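# Pull the curtain all the way open

## Task

Slide the curtain until it is completely open, and finish with the robot still upright and not leaning; a fall or tilt counts as failure.

## Robot and tools

ROBOT. A LinearBot: an omnidirectional wheeled base carrying a column about 1.7 m high. A carriage rides up and down the column (lift_m, 0 to 1 m) and holds two six-joint arms, left and right, each ending in a five-finger hand. Arm bases sit about 0.57 m + lift_m above the floor; carriage parts hang about 0.15 m lower. A hand point reaches about 0.78 m from its shoulder but only about 0.4 m below the arm base; straight fingers add about 0.07 m. Parked arm: joints 1-6 = 0, 0.05, 0.05, 1.45, 0, 0. Cameras: carriage_camera (fixed, looking forward and roughly 20 degrees down), left_wrist_camera and right_wrist_camera (on the little-finger side, aimed at the hand point).

FRAMES. Base frame: origin on the floor below the base centre, x forward, y left, z up, metres. left_hand and right_hand readings are hand points in this frame; the true hand usually sits lower than reported, more so at long reach. base_odometry is relative to the base's starting pose, counts wheel turns only (slip counts as motion), heading in rad, left positive, -3.142 to 3.142.

TOOL move. One action per call. Arguments:
- base: an object holding exactly one key, an offset from where the base last reported itself: translate_m (forward +, -2 to 2 m), strafe_m (left +, -2 to 2 m) or rotate_rad (counter-clockwise +, -6.3 to 6.3 rad).
- joints: one flat object keyed by joint name, each value an absolute target (not an offset). lift_m 0 to 1 m. Per arm (prefix left_ or right_): joint1_rad -2.617 to 3.054 (swing about vertical, 0 ahead, + to the left); joint2_rad 0 to 3.141 (shoulder: 0 upper arm back and level, 1.57 vertical, 3.14 forward and level); joint3_rad 0 to 3.141 (elbow, 0 folded, 3.14 straight); joint4_rad -1.57 to 1.57 (wrist pitch, + lifts fingertips); joint5_rad -1.57 to 1.57 (wrist yaw, + turns fingertips right); joint6_rad -2.094 to 2.094 (roll about the finger direction, + clockwise seen from the forearm). Hand keys on a -1 to 1 scale: hand_little, hand_ring, hand_middle, hand_index, hand_thumb_bend (+1 straight, -1 curled/bent), hand_thumb_turn (+1 beside the palm, -1 opposite the fingers); settings hand_force_limit (-1 to 1, about 0 to 10 N at the fingertip, 15 N for thumb motors) and hand_speed (-0.96 to 1; full speed from +0.48). Hands begin with force_limit 0 and speed -0.8 (slow).
- speeds: per-action top speeds: translate_m and strafe_m 0.02-0.5 m/s, rotate_rad 0.05-1.57 rad/s, lift_m 0.08-0.27 m/s.
- min_time_s: 0.1-8 s, the minimum duration of arm motions; values of 2 or more keep hand paths straighter. Too short makes arms fast and can overshoot.
- cameras: list of names or ["all"]; [] for none. Omitted: all images only for a call without an action.
- blocking: true/omitted waits until everything rests; false returns in about 0.5 s while motion continues; a later move overrides only what it names.
No action runs longer than 15 s; moves time out at 14 s. Unknown keys make a call invalid; out-of-range values get it refused, and a refusal or an unrequested stop cancels the rest of your calls in that reply.

OTHER TOOLS. wait(seconds 0-10, cameras) lets time pass and returns state, early if running moves finish. stop(cameras) brakes all running motion; the base coasts a bit first, and stopped joints may keep pressing. zoom_image(camera, region [x0,y0,x1,y1] in pixels, max 504x504) enlarges part of the latest image. show_instructions shows the reference pages (a diagram of the five-finger left hand). finished_scene(scene 1) ends the scene irreversibly; the curtain must stay open afterward.

RESULTS. base_status and joint_status per motion: done, moving, off_target (rested away from target, may still push), contact_stop or time_out (target dropped, holds position), not_followed (arm command withheld because arms would nearly touch each other), limit_stop_at_motor_heat. on_its_own lists uncommanded behaviour; its "held at" is a target. motor_effort is percent of max with peak in brackets; joint torques in N m (first three wrap at ±28). <side>_hand_stopped_by gives six words (little, ring, middle, index, thumb_bend, thumb_turn): moving, target, force, stalled, fault. <side>_<motor>_load_n is fingertip force, + when pushed open. The Motor temperatures line gives per-arm joint temperatures.

GRIPPING. A finger motor starts only when its target changes, closes until target or force_limit, then locks. To grip harder raise force_limit and send a more-closed target; to release send a more-open one. Thumb turned in front (-1) lets the hand wrap objects about 0.035-0.065 m thick or handles down to 0.025 m. Slow speed (-0.94 or lower) gives gentle grips.

CAUTIONS. The robot can tip and cannot recover: risky with carriage high, arms extended or loaded, pulling on held things, or abrupt stops. A hand z rising by itself signals leaning. Arms have no contact stop and keep pressing; avoid driving the base away while a hand holds something fixed. The base stops on contact (contact_stop); back off about 0.2 m to free it. Never let the arms collide or press on each other. Turning an arm outward 0.5 rad or more with joint2 below 0.8 can hit the column. Outstretched or pressing arms heat up; at 75 °C a MOTOR HOT line appears, at 100 °C the arm goes limp for 30-60 s, so park arms to cool. Avoid slams, hard hits on fixed objects, and dropping things.

Each tool is called by a JSON object that holds its "method" and its "body", one argument or row to a line.

Reference images:

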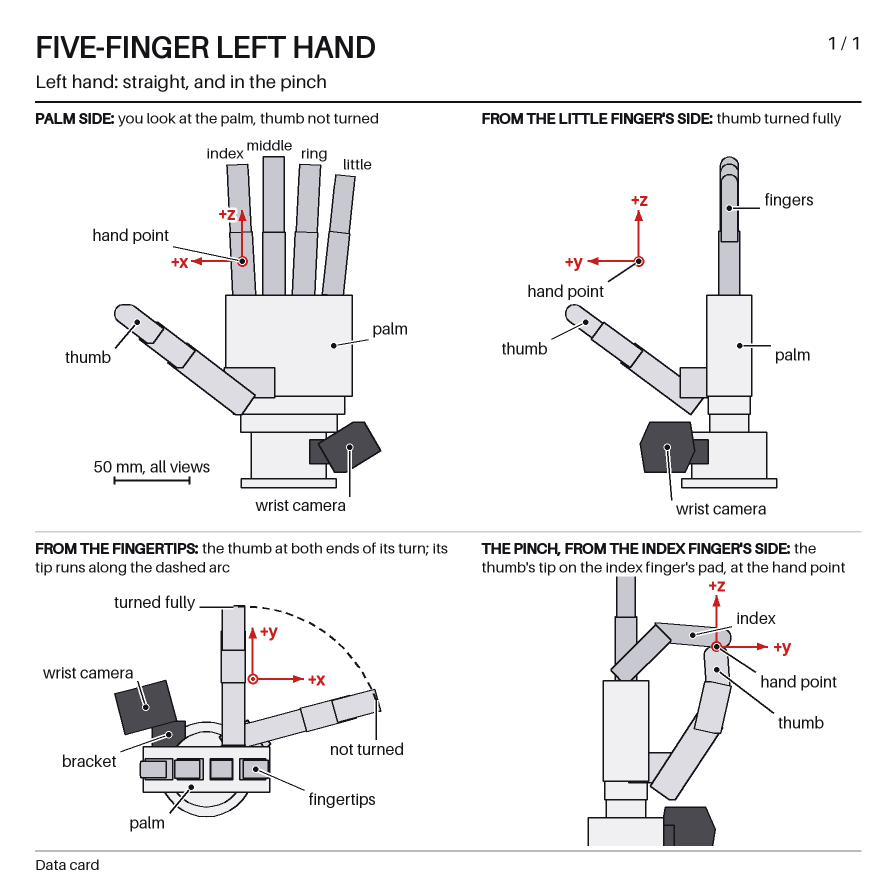

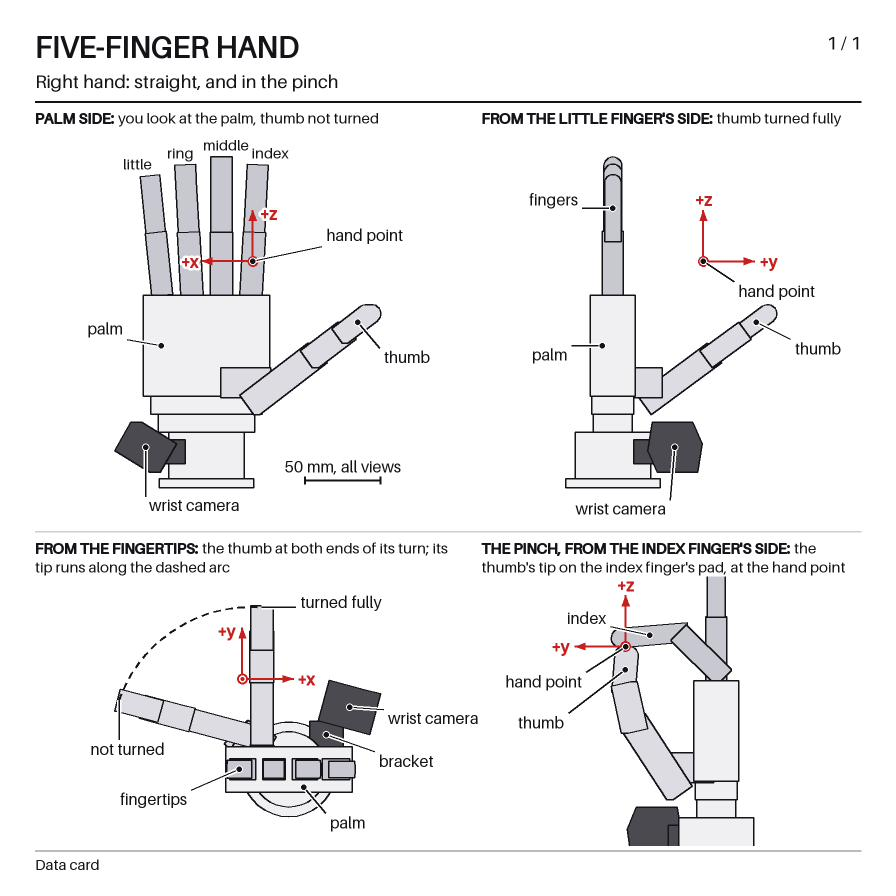

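## Session

{"method": "move", "body": {
  "cameras": ["all"]
}}

Scene clock: 0.00 s.
Joint torques (N m): no reading
Motor temperatures (°C): left_arm=[29 33 30 33 29 30] | right_arm=[30 29 34 31 32 29]
base_odometry: x=+0.000 y=+0.000 heading=+0.000
base_status: not commanded
joint_positions: lift_m=+0.300 left_joint1_rad=-0.017 left_joint2_rad=+0.050 left_joint3_rad=+0.040 left_joint4_rad=+1.459 left_joint5_rad=-0.019 left_joint6_rad=+0.004 right_joint1_rad=+0.003 right_joint2_rad=+0.068 right_joint3_rad=+0.033 right_joint4_rad=+1.477 right_joint5_rad=-0.031 right_joint6_rad=+0.008 left_hand_little=+1.000 left_hand_ring=+1.000 left_hand_middle=+1.000 left_hand_index=+1.000 left_hand_thumb_turn=+1.000 left_hand_thumb_bend=+1.000 left_hand_force_limit=+0.000 left_hand_speed=-0.800 right_hand_little=+1.000 right_hand_ring=+1.000 right_hand_middle=+1.000 right_hand_index=+1.000 right_hand_thumb_turn=+1.000 right_hand_thumb_bend=+1.000 right_hand_force_limit=+0.000 right_hand_speed=-0.800
joint_status: not commanded
left_hand_stopped_by: target,target,target,target,target,target
right_hand_stopped_by: target,target,target,target,target,target
left_little_load_n: 0.5
left_ring_load_n: 0.0
left_middle_load_n: 0.0
left_index_load_n: 0.0
left_thumb_bend_load_n: 0.0
left_thumb_turn_load_n: 0.0
right_little_load_n: 0.0
right_ring_load_n: 0.0
right_middle_load_n: 0.0
right_index_load_n: 0.0
right_thumb_bend_load_n: 0.0
right_thumb_turn_load_n: 0.0
motor_effort: lift_m=+36 drive_wheels=-1
left_hand: x=+0.3164 y=+0.2726 z=+1.3285 quat_wxyz=(+0.701, -0.049, +0.037, -0.710) (m; base frame)
right_hand: x=+0.3197 y=-0.2635 z=+1.3249 quat_wxyz=(+0.710, -0.056, +0.034, -0.701) (m; base frame)
pictures: carriage_camera, left_wrist_camera, right_wrist_camera
Images, in order (width x height): carriage_camera 672x504, left_wrist_camera 672x504, right_wrist_camera 672x504.

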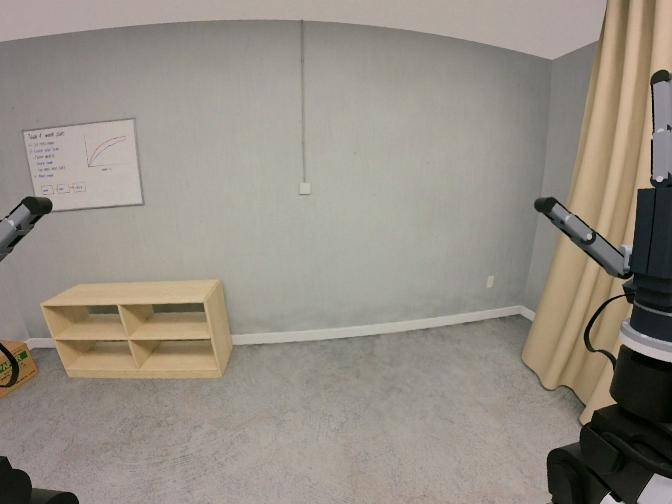

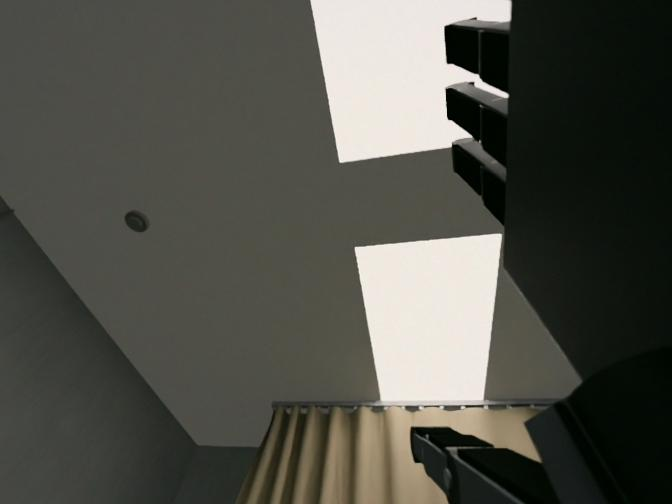

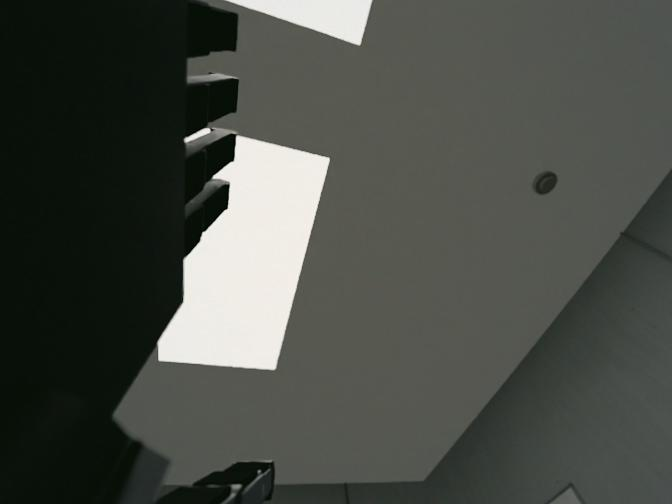

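{"method": "move", "body": {
  "base": {"rotate_rad": -1.57},
  "speeds": {"rotate_rad": 0.8},
  "cameras": ["all"]
}}

Scene clock: 3.40 s.
Joint torques (N m): left_arm=[-0.02 4.18 6.23 -0.09 0.05 0.02] | right_arm=[-0.39 3.1 4.55 -0.06 0.02 0.07]
move: done
base_odometry: x=+0.000 y=+0.000 heading=-1.570
base_status: done
joint_positions: lift_m=+0.300 left_joint1_rad=-0.017 left_joint2_rad=+0.050 left_joint3_rad=+0.040 left_joint4_rad=+1.459 left_joint5_rad=-0.019 left_joint6_rad=+0.004 right_joint1_rad=+0.003 right_joint2_rad=+0.068 right_joint3_rad=+0.033 right_joint4_rad=+1.477 right_joint5_rad=-0.031 right_joint6_rad=+0.008 left_hand_little=+1.000 left_hand_ring=+1.000 left_hand_middle=+1.000 left_hand_index=+1.000 left_hand_thumb_turn=+1.000 left_hand_thumb_bend=+1.000 left_hand_force_limit=+0.000 left_hand_speed=-0.800 right_hand_little=+1.000 right_hand_ring=+1.000 right_hand_middle=+1.000 right_hand_index=+1.000 right_hand_thumb_turn=+1.000 right_hand_thumb_bend=+1.000 right_hand_force_limit=+0.000 right_hand_speed=-0.800
joint_status: not commanded
left_hand_stopped_by: target,target,target,target,target,target
right_hand_stopped_by: target,target,target,target,target,target
left_little_load_n: 0.0
left_ring_load_n: 0.0
left_middle_load_n: 0.0
left_index_load_n: 0.0
left_thumb_bend_load_n: 0.0
left_thumb_turn_load_n: 0.0
right_little_load_n: 0.0
right_ring_load_n: 0.0
right_middle_load_n: 0.0
right_index_load_n: 0.0
right_thumb_bend_load_n: 0.0
right_thumb_turn_load_n: 0.0
motor_effort: lift_m=+36(36) drive_wheels=+1(8)
left_hand: x=+0.3164 y=+0.2726 z=+1.3285 quat_wxyz=(+0.701, -0.049, +0.037, -0.710) (m; base frame)
right_hand: x=+0.3197 y=-0.2635 z=+1.3249 quat_wxyz=(+0.710, -0.056, +0.034, -0.701) (m; base frame)
pictures: carriage_camera, left_wrist_camera, right_wrist_camera
Images, in order (width x height): carriage_camera 672x504, left_wrist_camera 672x504, right_wrist_camera 672x504.

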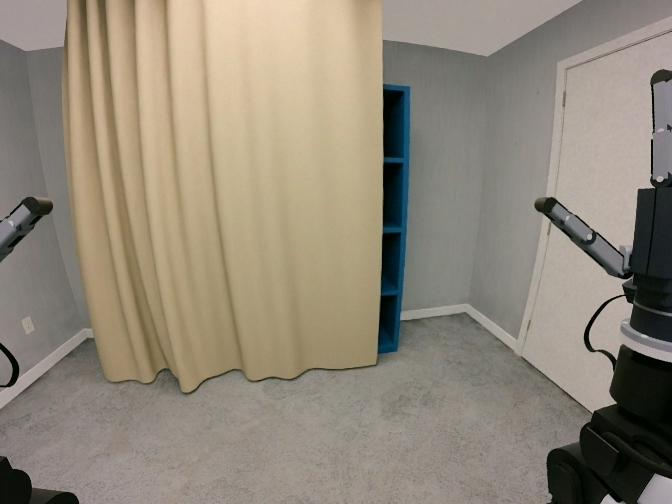

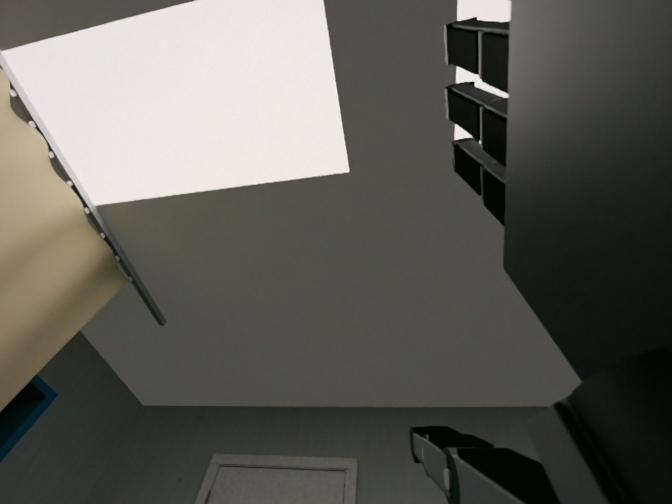

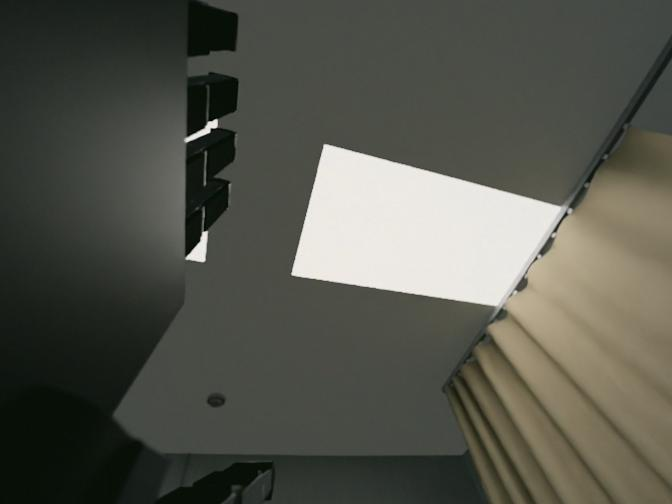

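{"method": "move", "body": {
  "base": {"translate_m": 0.3},
  "cameras": ["all"]
}}

{"method": "zoom_image", "body": {
  "camera": "carriage_camera",
  "region": [250, 0, 504, 190]
}}

{"method": "zoom_image", "body": {
  "camera": "carriage_camera",
  "region": [250, 250, 504, 440]
}}

Scene clock: 6.53 s.
Joint torques (N m): left_arm=[-0.01 4.18 6.24 -0.08 0.05 0.03] | right_arm=[-0.42 3.15 4.56 -0.05 0.03 0.08]
move: done
base_odometry: x=+0.000 y=-0.300 heading=-1.570
base_status: done
joint_positions: lift_m=+0.300 left_joint1_rad=-0.017 left_joint2_rad=+0.050 left_joint3_rad=+0.040 left_joint4_rad=+1.459 left_joint5_rad=-0.019 left_joint6_rad=+0.004 right_joint1_rad=+0.003 right_joint2_rad=+0.068 right_joint3_rad=+0.033 right_joint4_rad=+1.476 right_joint5_rad=-0.031 right_joint6_rad=+0.008 left_hand_little=+1.000 left_hand_ring=+1.000 left_hand_middle=+1.000 left_hand_index=+1.000 left_hand_thumb_turn=+1.000 left_hand_thumb_bend=+1.000 left_hand_force_limit=+0.000 left_hand_speed=-0.800 right_hand_little=+1.000 right_hand_ring=+1.000 right_hand_middle=+1.000 right_hand_index=+1.000 right_hand_thumb_turn=+1.000 right_hand_thumb_bend=+1.000 right_hand_force_limit=+0.000 right_hand_speed=-0.800
joint_status: not commanded
left_hand_stopped_by: target,target,target,target,target,target
right_hand_stopped_by: target,target,target,target,target,target
left_little_load_n: 0.0
left_ring_load_n: 0.0
left_middle_load_n: 0.0
left_index_load_n: 0.0
left_thumb_bend_load_n: 0.0
left_thumb_turn_load_n: 0.0
right_little_load_n: 0.0
right_ring_load_n: 0.0
right_middle_load_n: 0.0
right_index_load_n: 0.0
right_thumb_bend_load_n: 0.0
right_thumb_turn_load_n: 0.0
motor_effort: lift_m=+36(36) drive_wheels=-5(10)
left_hand: x=+0.3166 y=+0.2726 z=+1.3284 quat_wxyz=(+0.701, -0.049, +0.037, -0.710) (m; base frame)
right_hand: x=+0.3200 y=-0.2635 z=+1.3248 quat_wxyz=(+0.710, -0.057, +0.035, -0.701) (m; base frame)
pictures: carriage_camera, left_wrist_camera, right_wrist_camera
Images, in order (width x height): carriage_camera 672x504, left_wrist_camera 672x504, right_wrist_camera 672x504.

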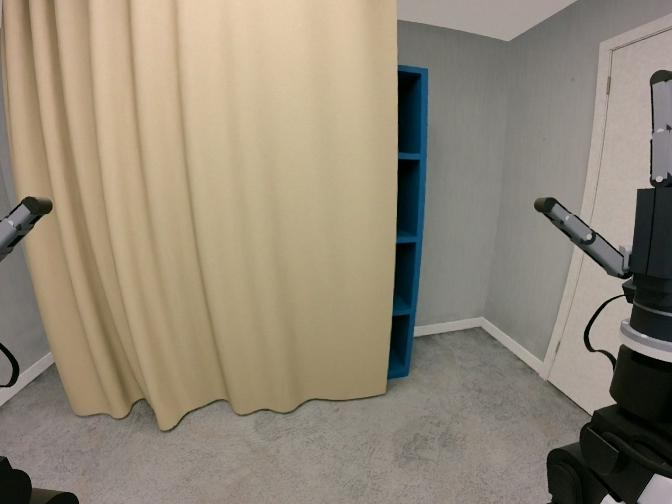

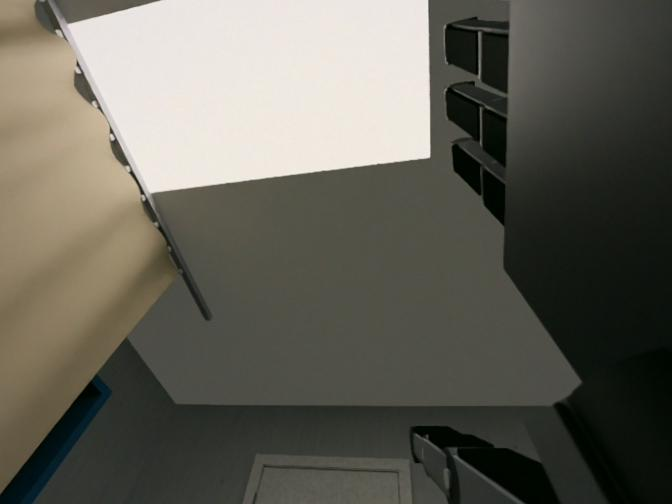

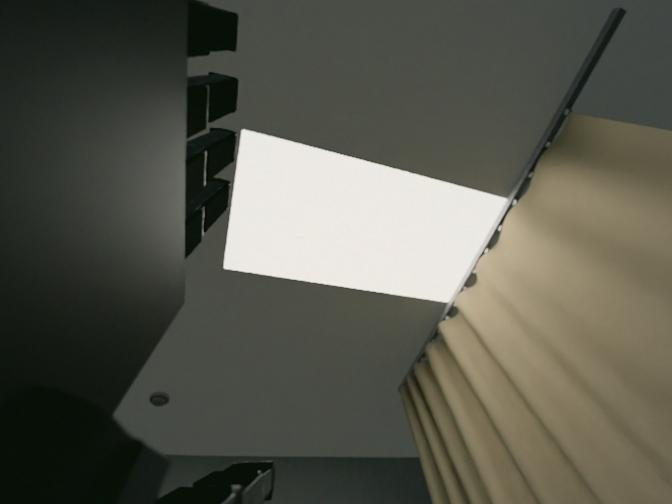

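Scaled by 1.984 from the camera's 672x504 image, which has a finer 960x720 frame.

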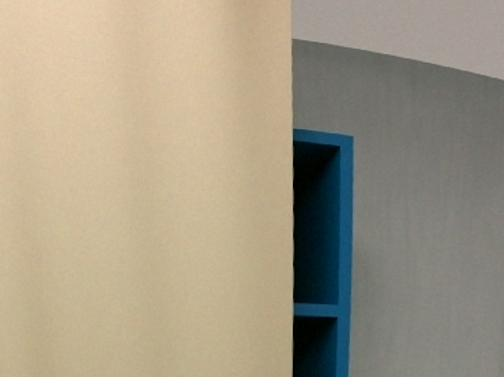

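Scaled by 1.984 from the camera's 672x504 image, which has a finer 960x720 frame.

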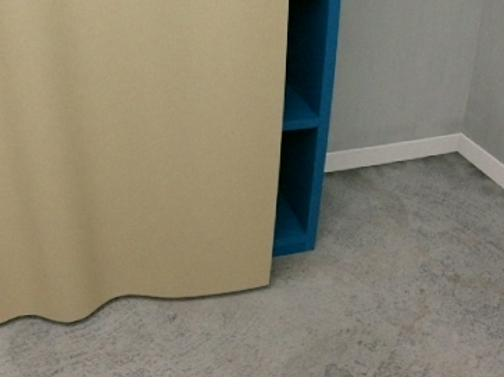

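{"method": "move", "body": {
  "base": {"strafe_m": -0.2},
  "joints": {"lift_m": 0.6, "right_joint2_rad": 2.27, "right_joint3_rad": 1.4, "right_joint4_rad": 0.87, "right_joint6_rad": 1.57, "right_hand_thumb_turn": -1},
  "min_time_s": 3,
  "cameras": ["all"]
}}

Scene clock: 13.47 s.
Joint torques (N m): left_arm=[-0.1 4.18 6.23 -0.08 0.06 0.02] | right_arm=[-0.4 -9.26 7.64 1.9 -0.01 0.17]
move: done
base_odometry: x=-0.200 y=-0.300 heading=-1.570
base_status: done
joint_positions: lift_m=+0.600 left_joint1_rad=-0.016 left_joint2_rad=+0.050 left_joint3_rad=+0.040 left_joint4_rad=+1.459 left_joint5_rad=-0.019 left_joint6_rad=+0.004 right_joint1_rad=+0.003 right_joint2_rad=+2.247 right_joint3_rad=+1.373 right_joint4_rad=+0.891 right_joint5_rad=-0.031 right_joint6_rad=+1.562 left_hand_little=+1.000 left_hand_ring=+1.000 left_hand_middle=+1.000 left_hand_index=+1.000 left_hand_thumb_turn=+1.000 left_hand_thumb_bend=+1.000 left_hand_force_limit=+0.000 left_hand_speed=-0.800 right_hand_little=+1.000 right_hand_ring=+1.000 right_hand_middle=+1.000 right_hand_index=+1.000 right_hand_thumb_turn=-1.000 right_hand_thumb_bend=+1.000 right_hand_force_limit=+0.000 right_hand_speed=-0.800
joint_status: all done
left_hand_stopped_by: target,target,target,target,target,target
right_hand_stopped_by: target,target,target,target,target,target
left_little_load_n: 0.0
left_ring_load_n: 0.0
left_middle_load_n: 0.0
left_index_load_n: 0.0
left_thumb_bend_load_n: 0.0
left_thumb_turn_load_n: 0.0
right_little_load_n: 0.0
right_ring_load_n: 0.0
right_middle_load_n: 0.0
right_index_load_n: 0.0
right_thumb_bend_load_n: 0.0
right_thumb_turn_load_n: -0.5
motor_effort: lift_m=+35(46) drive_wheels=-2(7)
left_hand: x=+0.3167 y=+0.2727 z=+1.6284 quat_wxyz=(+0.702, -0.049, +0.037, -0.710) (m; base frame)
right_hand: x=+0.8767 y=-0.2325 z=+1.3897 quat_wxyz=(+0.713, -0.015, +0.701, +0.009) (m; base frame)
pictures: carriage_camera, left_wrist_camera, right_wrist_camera
Images, in order (width x height): carriage_camera 672x504, left_wrist_camera 672x504, right_wrist_camera 672x504.

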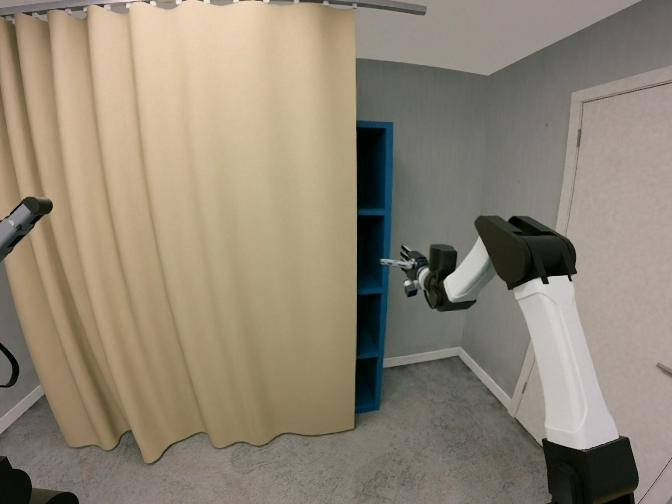

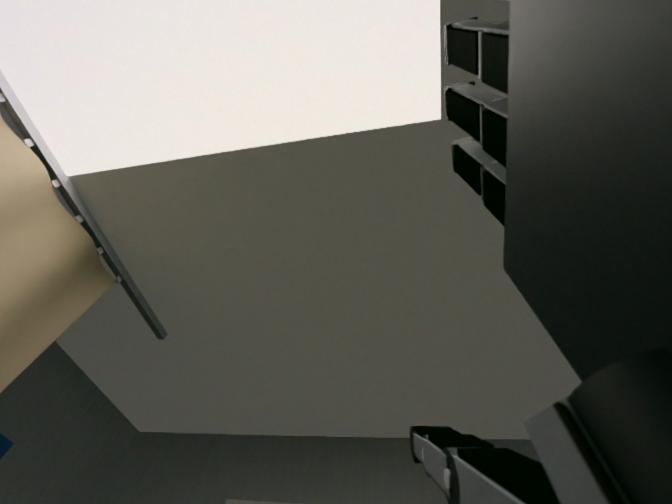

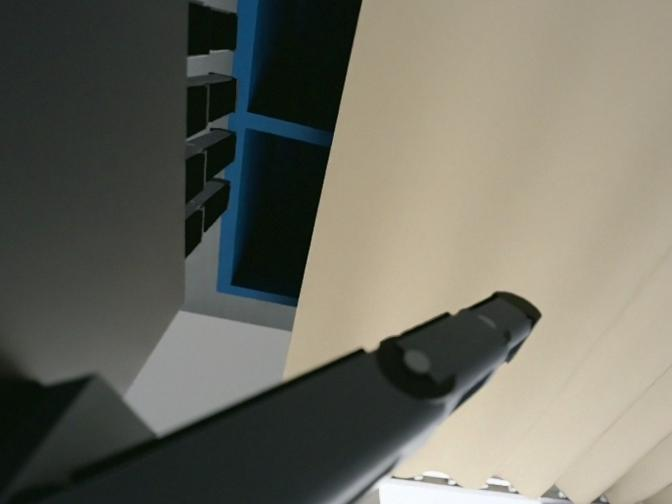

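{"method": "move", "body": {
  "base": {"strafe_m": -0.12}
}}

{"method": "move", "body": {
  "base": {"translate_m": 0.25},
  "speeds": {"translate_m": 0.2},
  "cameras": ["carriage_camera", "right_wrist_camera"]
}}

Scene clock: 16.53 s.
Joint torques (N m): left_arm=[-0.05 4.18 6.24 -0.08 0.05 0.02] | right_arm=[-0.24 -9.26 7.64 1.92 -0.02 0.17]
move: done
base_odometry: x=-0.320 y=-0.301 heading=-1.570
base_status: done
joint_positions: lift_m=+0.600 left_joint1_rad=-0.015 left_joint2_rad=+0.050 left_joint3_rad=+0.040 left_joint4_rad=+1.459 left_joint5_rad=-0.019 left_joint6_rad=+0.004 right_joint1_rad=+0.001 right_joint2_rad=+2.247 right_joint3_rad=+1.373 right_joint4_rad=+0.891 right_joint5_rad=-0.030 right_joint6_rad=+1.562 left_hand_little=+1.000 left_hand_ring=+1.000 left_hand_middle=+1.000 left_hand_index=+1.000 left_hand_thumb_turn=+1.000 left_hand_thumb_bend=+1.000 left_hand_force_limit=+0.000 left_hand_speed=-0.800 right_hand_little=+1.000 right_hand_ring=+1.000 right_hand_middle=+1.000 right_hand_index=+1.000 right_hand_thumb_turn=-1.000 right_hand_thumb_bend=+1.000 right_hand_force_limit=+0.000 right_hand_speed=-0.800
joint_status: not commanded
left_hand_stopped_by: target,target,target,target,target,target
right_hand_stopped_by: target,target,target,target,target,target
left_little_load_n: 0.0
left_ring_load_n: 0.0
left_middle_load_n: 0.0
left_index_load_n: 0.0
left_thumb_bend_load_n: 0.0
left_thumb_turn_load_n: 0.0
right_little_load_n: 0.0
right_ring_load_n: 0.0
right_middle_load_n: 0.0
right_index_load_n: 0.0
right_thumb_bend_load_n: 0.0
right_thumb_turn_load_n: -0.5
motor_effort: lift_m=+36(36) drive_wheels=-2(6)
left_hand: x=+0.3167 y=+0.2728 z=+1.6284 quat_wxyz=(+0.702, -0.049, +0.037, -0.709) (m; base frame)
right_hand: x=+0.8769 y=-0.2344 z=+1.3897 quat_wxyz=(+0.713, -0.014, +0.701, +0.008) (m; base frame)
pictures: none

Scene clock: 18.97 s.
Joint torques (N m): left_arm=[-0.14 4.19 6.24 -0.07 0.05 0.02] | right_arm=[-0.23 -9.25 7.54 1.94 -0.02 0.17]
Motor temperatures (°C): left_arm=[29 34 32 33 29 30] | right_arm=[30 34 36 34 32 29]
move: done
base_odometry: x=-0.320 y=-0.551 heading=-1.570
base_status: done
joint_positions: lift_m=+0.600 left_joint1_rad=-0.015 left_joint2_rad=+0.050 left_joint3_rad=+0.040 left_joint4_rad=+1.459 left_joint5_rad=-0.019 left_joint6_rad=+0.004 right_joint1_rad=+0.001 right_joint2_rad=+2.247 right_joint3_rad=+1.373 right_joint4_rad=+0.888 right_joint5_rad=-0.030 right_joint6_rad=+1.562 left_hand_little=+1.000 left_hand_ring=+1.000 left_hand_middle=+1.000 left_hand_index=+1.000 left_hand_thumb_turn=+1.000 left_hand_thumb_bend=+1.000 left_hand_force_limit=+0.000 left_hand_speed=-0.800 right_hand_little=+1.000 right_hand_ring=+1.000 right_hand_middle=+1.000 right_hand_index=+1.000 right_hand_thumb_turn=-1.000 right_hand_thumb_bend=+1.000 right_hand_force_limit=+0.000 right_hand_speed=-0.800
joint_status: not commanded
left_hand_stopped_by: target,target,target,target,target,target
right_hand_stopped_by: target,target,target,target,target,target
left_little_load_n: 0.0
left_ring_load_n: 0.0
left_middle_load_n: 0.0
left_index_load_n: 0.0
left_thumb_bend_load_n: 0.0
left_thumb_turn_load_n: 0.0
right_little_load_n: 0.0
right_ring_load_n: 0.0
right_middle_load_n: 0.0
right_index_load_n: 0.0
right_thumb_bend_load_n: 0.0
right_thumb_turn_load_n: -0.5
motor_effort: lift_m=+36(36) drive_wheels=-3(8)
left_hand: x=+0.3167 y=+0.2728 z=+1.6284 quat_wxyz=(+0.702, -0.049, +0.037, -0.709) (m; base frame)
right_hand: x=+0.8770 y=-0.2342 z=+1.3888 quat_wxyz=(+0.712, -0.014, +0.702, +0.008) (m; base frame)
pictures: carriage_camera, right_wrist_camera
Images, in order (width x height): carriage_camera 672x504, right_wrist_camera 672x504.

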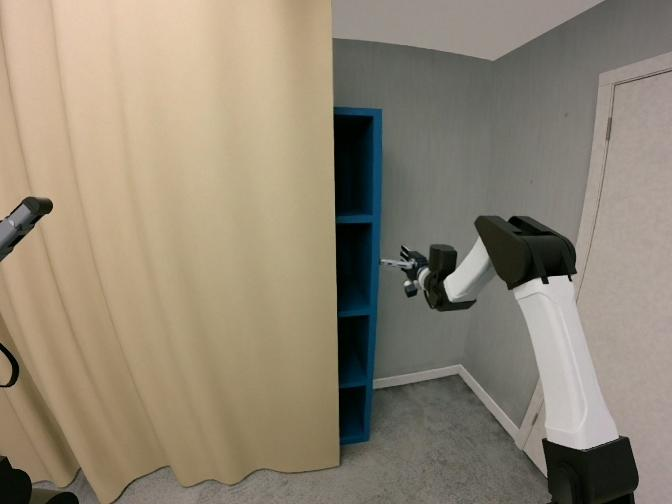

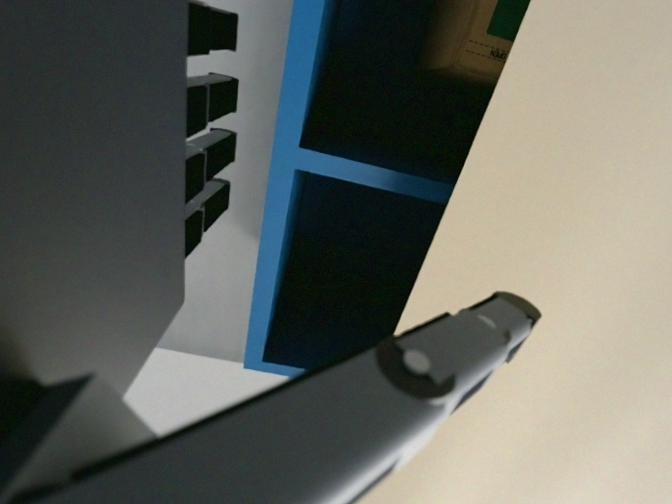

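{"method": "move", "body": {
  "base": {"translate_m": 0.25},
  "speeds": {"translate_m": 0.15},
  "cameras": ["carriage_camera", "right_wrist_camera"]
}}

Scene clock: 22.00 s.
Joint torques (N m): left_arm=[-0.14 4.19 6.23 -0.08 0.05 0.02] | right_arm=[-0.2 -9.26 7.66 1.96 -0.02 0.18]
move: done
base_odometry: x=-0.320 y=-0.801 heading=-1.571
base_status: done
joint_positions: lift_m=+0.600 left_joint1_rad=-0.015 left_joint2_rad=+0.050 left_joint3_rad=+0.040 left_joint4_rad=+1.459 left_joint5_rad=-0.019 left_joint6_rad=+0.004 right_joint1_rad=+0.001 right_joint2_rad=+2.247 right_joint3_rad=+1.373 right_joint4_rad=+0.888 right_joint5_rad=-0.030 right_joint6_rad=+1.562 left_hand_little=+1.000 left_hand_ring=+1.000 left_hand_middle=+1.000 left_hand_index=+1.000 left_hand_thumb_turn=+1.000 left_hand_thumb_bend=+1.000 left_hand_force_limit=+0.000 left_hand_speed=-0.800 right_hand_little=+1.000 right_hand_ring=+1.000 right_hand_middle=+1.000 right_hand_index=+1.000 right_hand_thumb_turn=-1.000 right_hand_thumb_bend=+1.000 right_hand_force_limit=+0.000 right_hand_speed=-0.800
joint_status: not commanded
left_hand_stopped_by: target,target,target,target,target,target
right_hand_stopped_by: target,target,target,target,target,target
left_little_load_n: 0.0
left_ring_load_n: 0.0
left_middle_load_n: 0.0
left_index_load_n: 0.0
left_thumb_bend_load_n: 0.0
left_thumb_turn_load_n: 0.0
right_little_load_n: 0.0
right_ring_load_n: 0.0
right_middle_load_n: 0.0
right_index_load_n: 0.0
right_thumb_bend_load_n: 0.0
right_thumb_turn_load_n: -0.5
motor_effort: lift_m=+36(36) drive_wheels=-3(7)
left_hand: x=+0.3167 y=+0.2728 z=+1.6284 quat_wxyz=(+0.702, -0.049, +0.037, -0.709) (m; base frame)
right_hand: x=+0.8770 y=-0.2342 z=+1.3886 quat_wxyz=(+0.712, -0.014, +0.702, +0.008) (m; base frame)
pictures: carriage_camera, right_wrist_camera
Images, in order (width x height): carriage_camera 672x504, right_wrist_camera 672x504.

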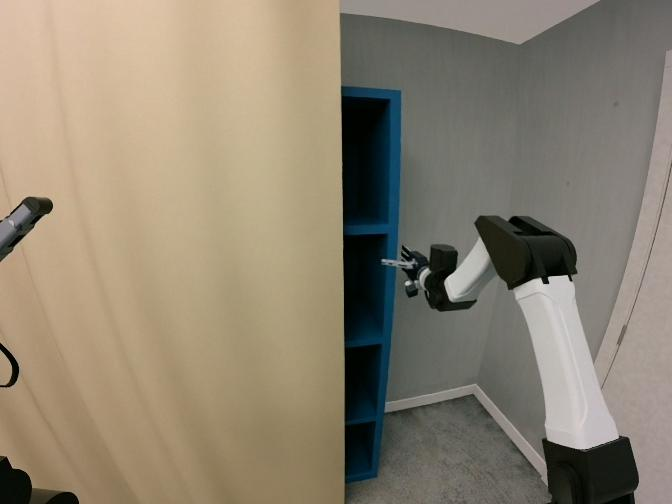

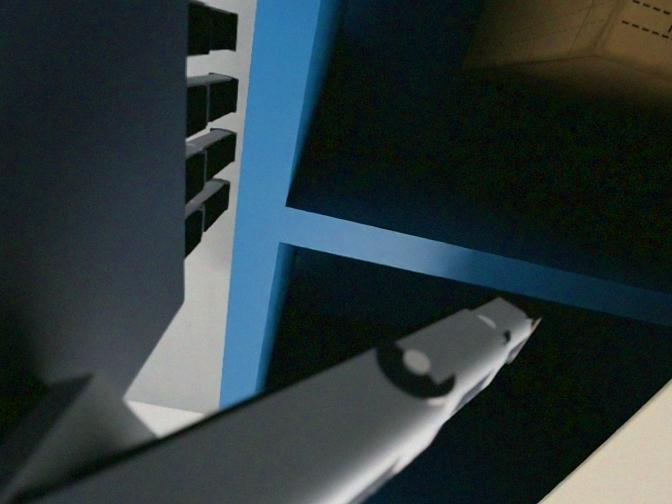

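{"method": "move", "body": {
  "base": {"strafe_m": 0.08},
  "cameras": ["carriage_camera", "right_wrist_camera"]
}}

Scene clock: 24.10 s.
Joint torques (N m): left_arm=[-0.13 4.18 6.24 -0.08 0.05 0.02] | right_arm=[-0.51 -9.26 7.64 1.95 -0.02 0.17]
move: done
base_odometry: x=-0.240 y=-0.801 heading=-1.571
base_status: done
joint_positions: lift_m=+0.600 left_joint1_rad=-0.016 left_joint2_rad=+0.050 left_joint3_rad=+0.040 left_joint4_rad=+1.459 left_joint5_rad=-0.019 left_joint6_rad=+0.004 right_joint1_rad=+0.005 right_joint2_rad=+2.247 right_joint3_rad=+1.373 right_joint4_rad=+0.887 right_joint5_rad=-0.030 right_joint6_rad=+1.562 left_hand_little=+1.000 left_hand_ring=+1.000 left_hand_middle=+1.000 left_hand_index=+1.000 left_hand_thumb_turn=+1.000 left_hand_thumb_bend=+1.000 left_hand_force_limit=+0.000 left_hand_speed=-0.800 right_hand_little=+1.000 right_hand_ring=+1.000 right_hand_middle=+1.000 right_hand_index=+1.000 right_hand_thumb_turn=-1.000 right_hand_thumb_bend=+1.000 right_hand_force_limit=+0.000 right_hand_speed=-0.800
joint_status: not commanded
left_hand_stopped_by: target,target,target,target,target,target
right_hand_stopped_by: target,target,target,target,target,target
left_little_load_n: 0.0
left_ring_load_n: 0.0
left_middle_load_n: -0.5
left_index_load_n: 0.0
left_thumb_bend_load_n: 0.0
left_thumb_turn_load_n: 0.0
right_little_load_n: 0.0
right_ring_load_n: 0.0
right_middle_load_n: 0.0
right_index_load_n: 0.0
right_thumb_bend_load_n: 0.0
right_thumb_turn_load_n: 0.0
motor_effort: lift_m=+35(36) drive_wheels=-3(7)
left_hand: x=+0.3166 y=+0.2727 z=+1.6284 quat_wxyz=(+0.702, -0.049, +0.037, -0.710) (m; base frame)
right_hand: x=+0.8767 y=-0.2314 z=+1.3885 quat_wxyz=(+0.712, -0.016, +0.702, +0.010) (m; base frame)
pictures: carriage_camera, right_wrist_camera
Images, in order (width x height): carriage_camera 672x504, right_wrist_camera 672x504.

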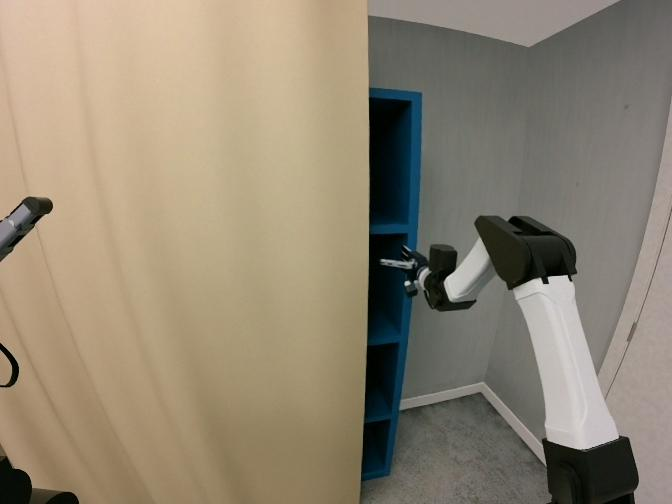

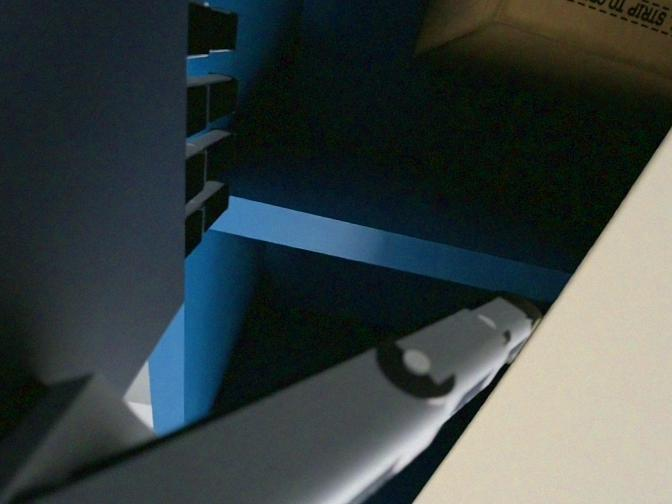

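{"method": "move", "body": {
  "base": {"translate_m": 0.06},
  "speeds": {"translate_m": 0.1},
  "cameras": ["carriage_camera", "right_wrist_camera"]
}}

Scene clock: 27.93 s.
Joint torques (N m): left_arm=[-0.08 4.19 6.24 -0.08 0.05 0.02] | right_arm=[-0.54 -9.26 7.66 1.94 -0.02 0.17]
move: done
base_odometry: x=-0.240 y=-0.861 heading=-1.571
base_status: done
joint_positions: lift_m=+0.600 left_joint1_rad=-0.016 left_joint2_rad=+0.050 left_joint3_rad=+0.040 left_joint4_rad=+1.459 left_joint5_rad=-0.019 left_joint6_rad=+0.004 right_joint1_rad=+0.005 right_joint2_rad=+2.247 right_joint3_rad=+1.373 right_joint4_rad=+0.887 right_joint5_rad=-0.030 right_joint6_rad=+1.562 left_hand_little=+1.000 left_hand_ring=+1.000 left_hand_middle=+1.000 left_hand_index=+1.000 left_hand_thumb_turn=+1.000 left_hand_thumb_bend=+1.000 left_hand_force_limit=+0.000 left_hand_speed=-0.800 right_hand_little=+1.000 right_hand_ring=+1.000 right_hand_middle=+1.000 right_hand_index=+1.000 right_hand_thumb_turn=-1.000 right_hand_thumb_bend=+1.000 right_hand_force_limit=+0.000 right_hand_speed=-0.800
joint_status: not commanded
left_hand_stopped_by: target,target,target,target,target,target
right_hand_stopped_by: target,target,target,target,target,target
left_little_load_n: 0.0
left_ring_load_n: 0.0
left_middle_load_n: 0.5
left_index_load_n: 0.0
left_thumb_bend_load_n: 0.0
left_thumb_turn_load_n: 0.0
right_little_load_n: 0.0
right_ring_load_n: 0.0
right_middle_load_n: 0.0
right_index_load_n: 0.0
right_thumb_bend_load_n: 0.0
right_thumb_turn_load_n: -0.5
motor_effort: lift_m=+35(36) drive_wheels=-3(6)
left_hand: x=+0.3166 y=+0.2727 z=+1.6284 quat_wxyz=(+0.702, -0.049, +0.037, -0.710) (m; base frame)
right_hand: x=+0.8768 y=-0.2317 z=+1.3882 quat_wxyz=(+0.711, -0.015, +0.703, +0.009) (m; base frame)
pictures: carriage_camera, right_wrist_camera
Images, in order (width x height): carriage_camera 672x504, right_wrist_camera 672x504.

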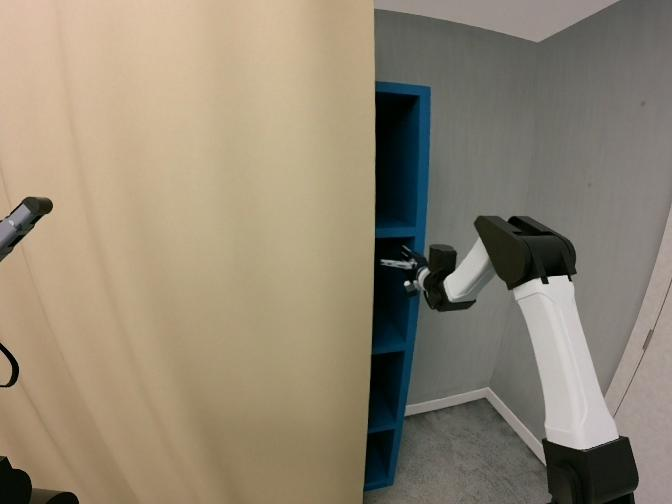

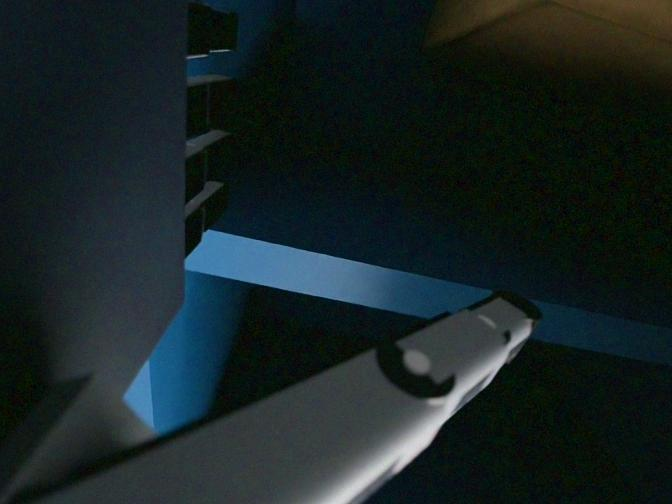

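{"method": "move", "body": {
  "base": {"strafe_m": 0.05},
  "speeds": {"strafe_m": 0.1},
  "cameras": ["carriage_camera", "right_wrist_camera"]
}}

{"method": "zoom_image", "body": {
  "camera": "carriage_camera",
  "region": [340, 210, 480, 320]
}}

Scene clock: 29.43 s.
Joint torques (N m): left_arm=[0.01 4.18 6.24 -0.08 0.05 0.03] | right_arm=[-0.65 -9.31 7.62 1.95 -0.01 0.17]
move: done
base_odometry: x=-0.190 y=-0.861 heading=-1.571
base_status: done
joint_positions: lift_m=+0.600 left_joint1_rad=-0.017 left_joint2_rad=+0.050 left_joint3_rad=+0.040 left_joint4_rad=+1.459 left_joint5_rad=-0.019 left_joint6_rad=+0.004 right_joint1_rad=+0.006 right_joint2_rad=+2.247 right_joint3_rad=+1.373 right_joint4_rad=+0.887 right_joint5_rad=-0.031 right_joint6_rad=+1.562 left_hand_little=+1.000 left_hand_ring=+1.000 left_hand_middle=+1.000 left_hand_index=+1.000 left_hand_thumb_turn=+1.000 left_hand_thumb_bend=+1.000 left_hand_force_limit=+0.000 left_hand_speed=-0.800 right_hand_little=+1.000 right_hand_ring=+1.000 right_hand_middle=+1.000 right_hand_index=+1.000 right_hand_thumb_turn=-1.000 right_hand_thumb_bend=+1.000 right_hand_force_limit=+0.000 right_hand_speed=-0.800
joint_status: not commanded
left_hand_stopped_by: target,target,target,target,target,target
right_hand_stopped_by: target,target,target,target,target,target
left_little_load_n: 0.0
left_ring_load_n: 0.0
left_middle_load_n: 0.0
left_index_load_n: 0.0
left_thumb_bend_load_n: 0.0
left_thumb_turn_load_n: 0.0
right_little_load_n: 0.0
right_ring_load_n: 0.0
right_middle_load_n: 0.0
right_index_load_n: 0.0
right_thumb_bend_load_n: 0.0
right_thumb_turn_load_n: 0.0
motor_effort: lift_m=+35(36) drive_wheels=-3(6)
left_hand: x=+0.3166 y=+0.2726 z=+1.6284 quat_wxyz=(+0.701, -0.049, +0.037, -0.710) (m; base frame)
right_hand: x=+0.8767 y=-0.2308 z=+1.3882 quat_wxyz=(+0.711, -0.016, +0.703, +0.010) (m; base frame)
pictures: carriage_camera, right_wrist_camera
Images, in order (width x height): carriage_camera 672x504, right_wrist_camera 672x504.

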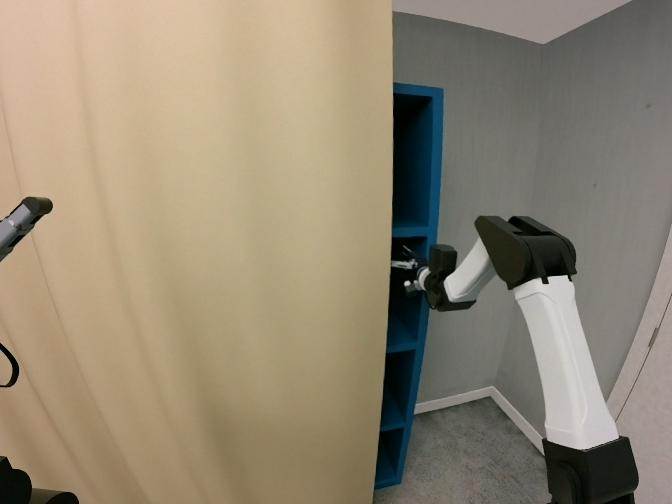

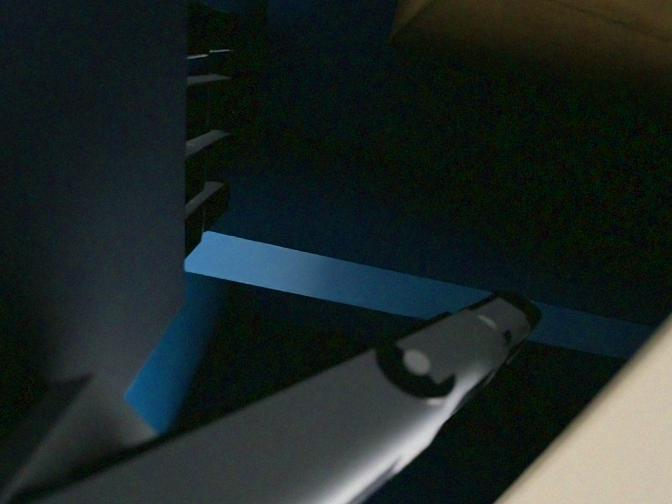

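Scaled by 3.600 from the camera's 672x504 image, which has a finer 960x720 frame.

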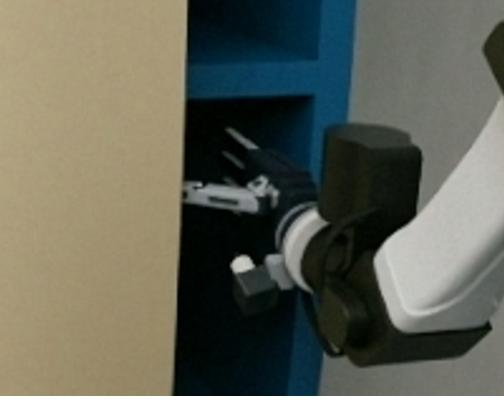

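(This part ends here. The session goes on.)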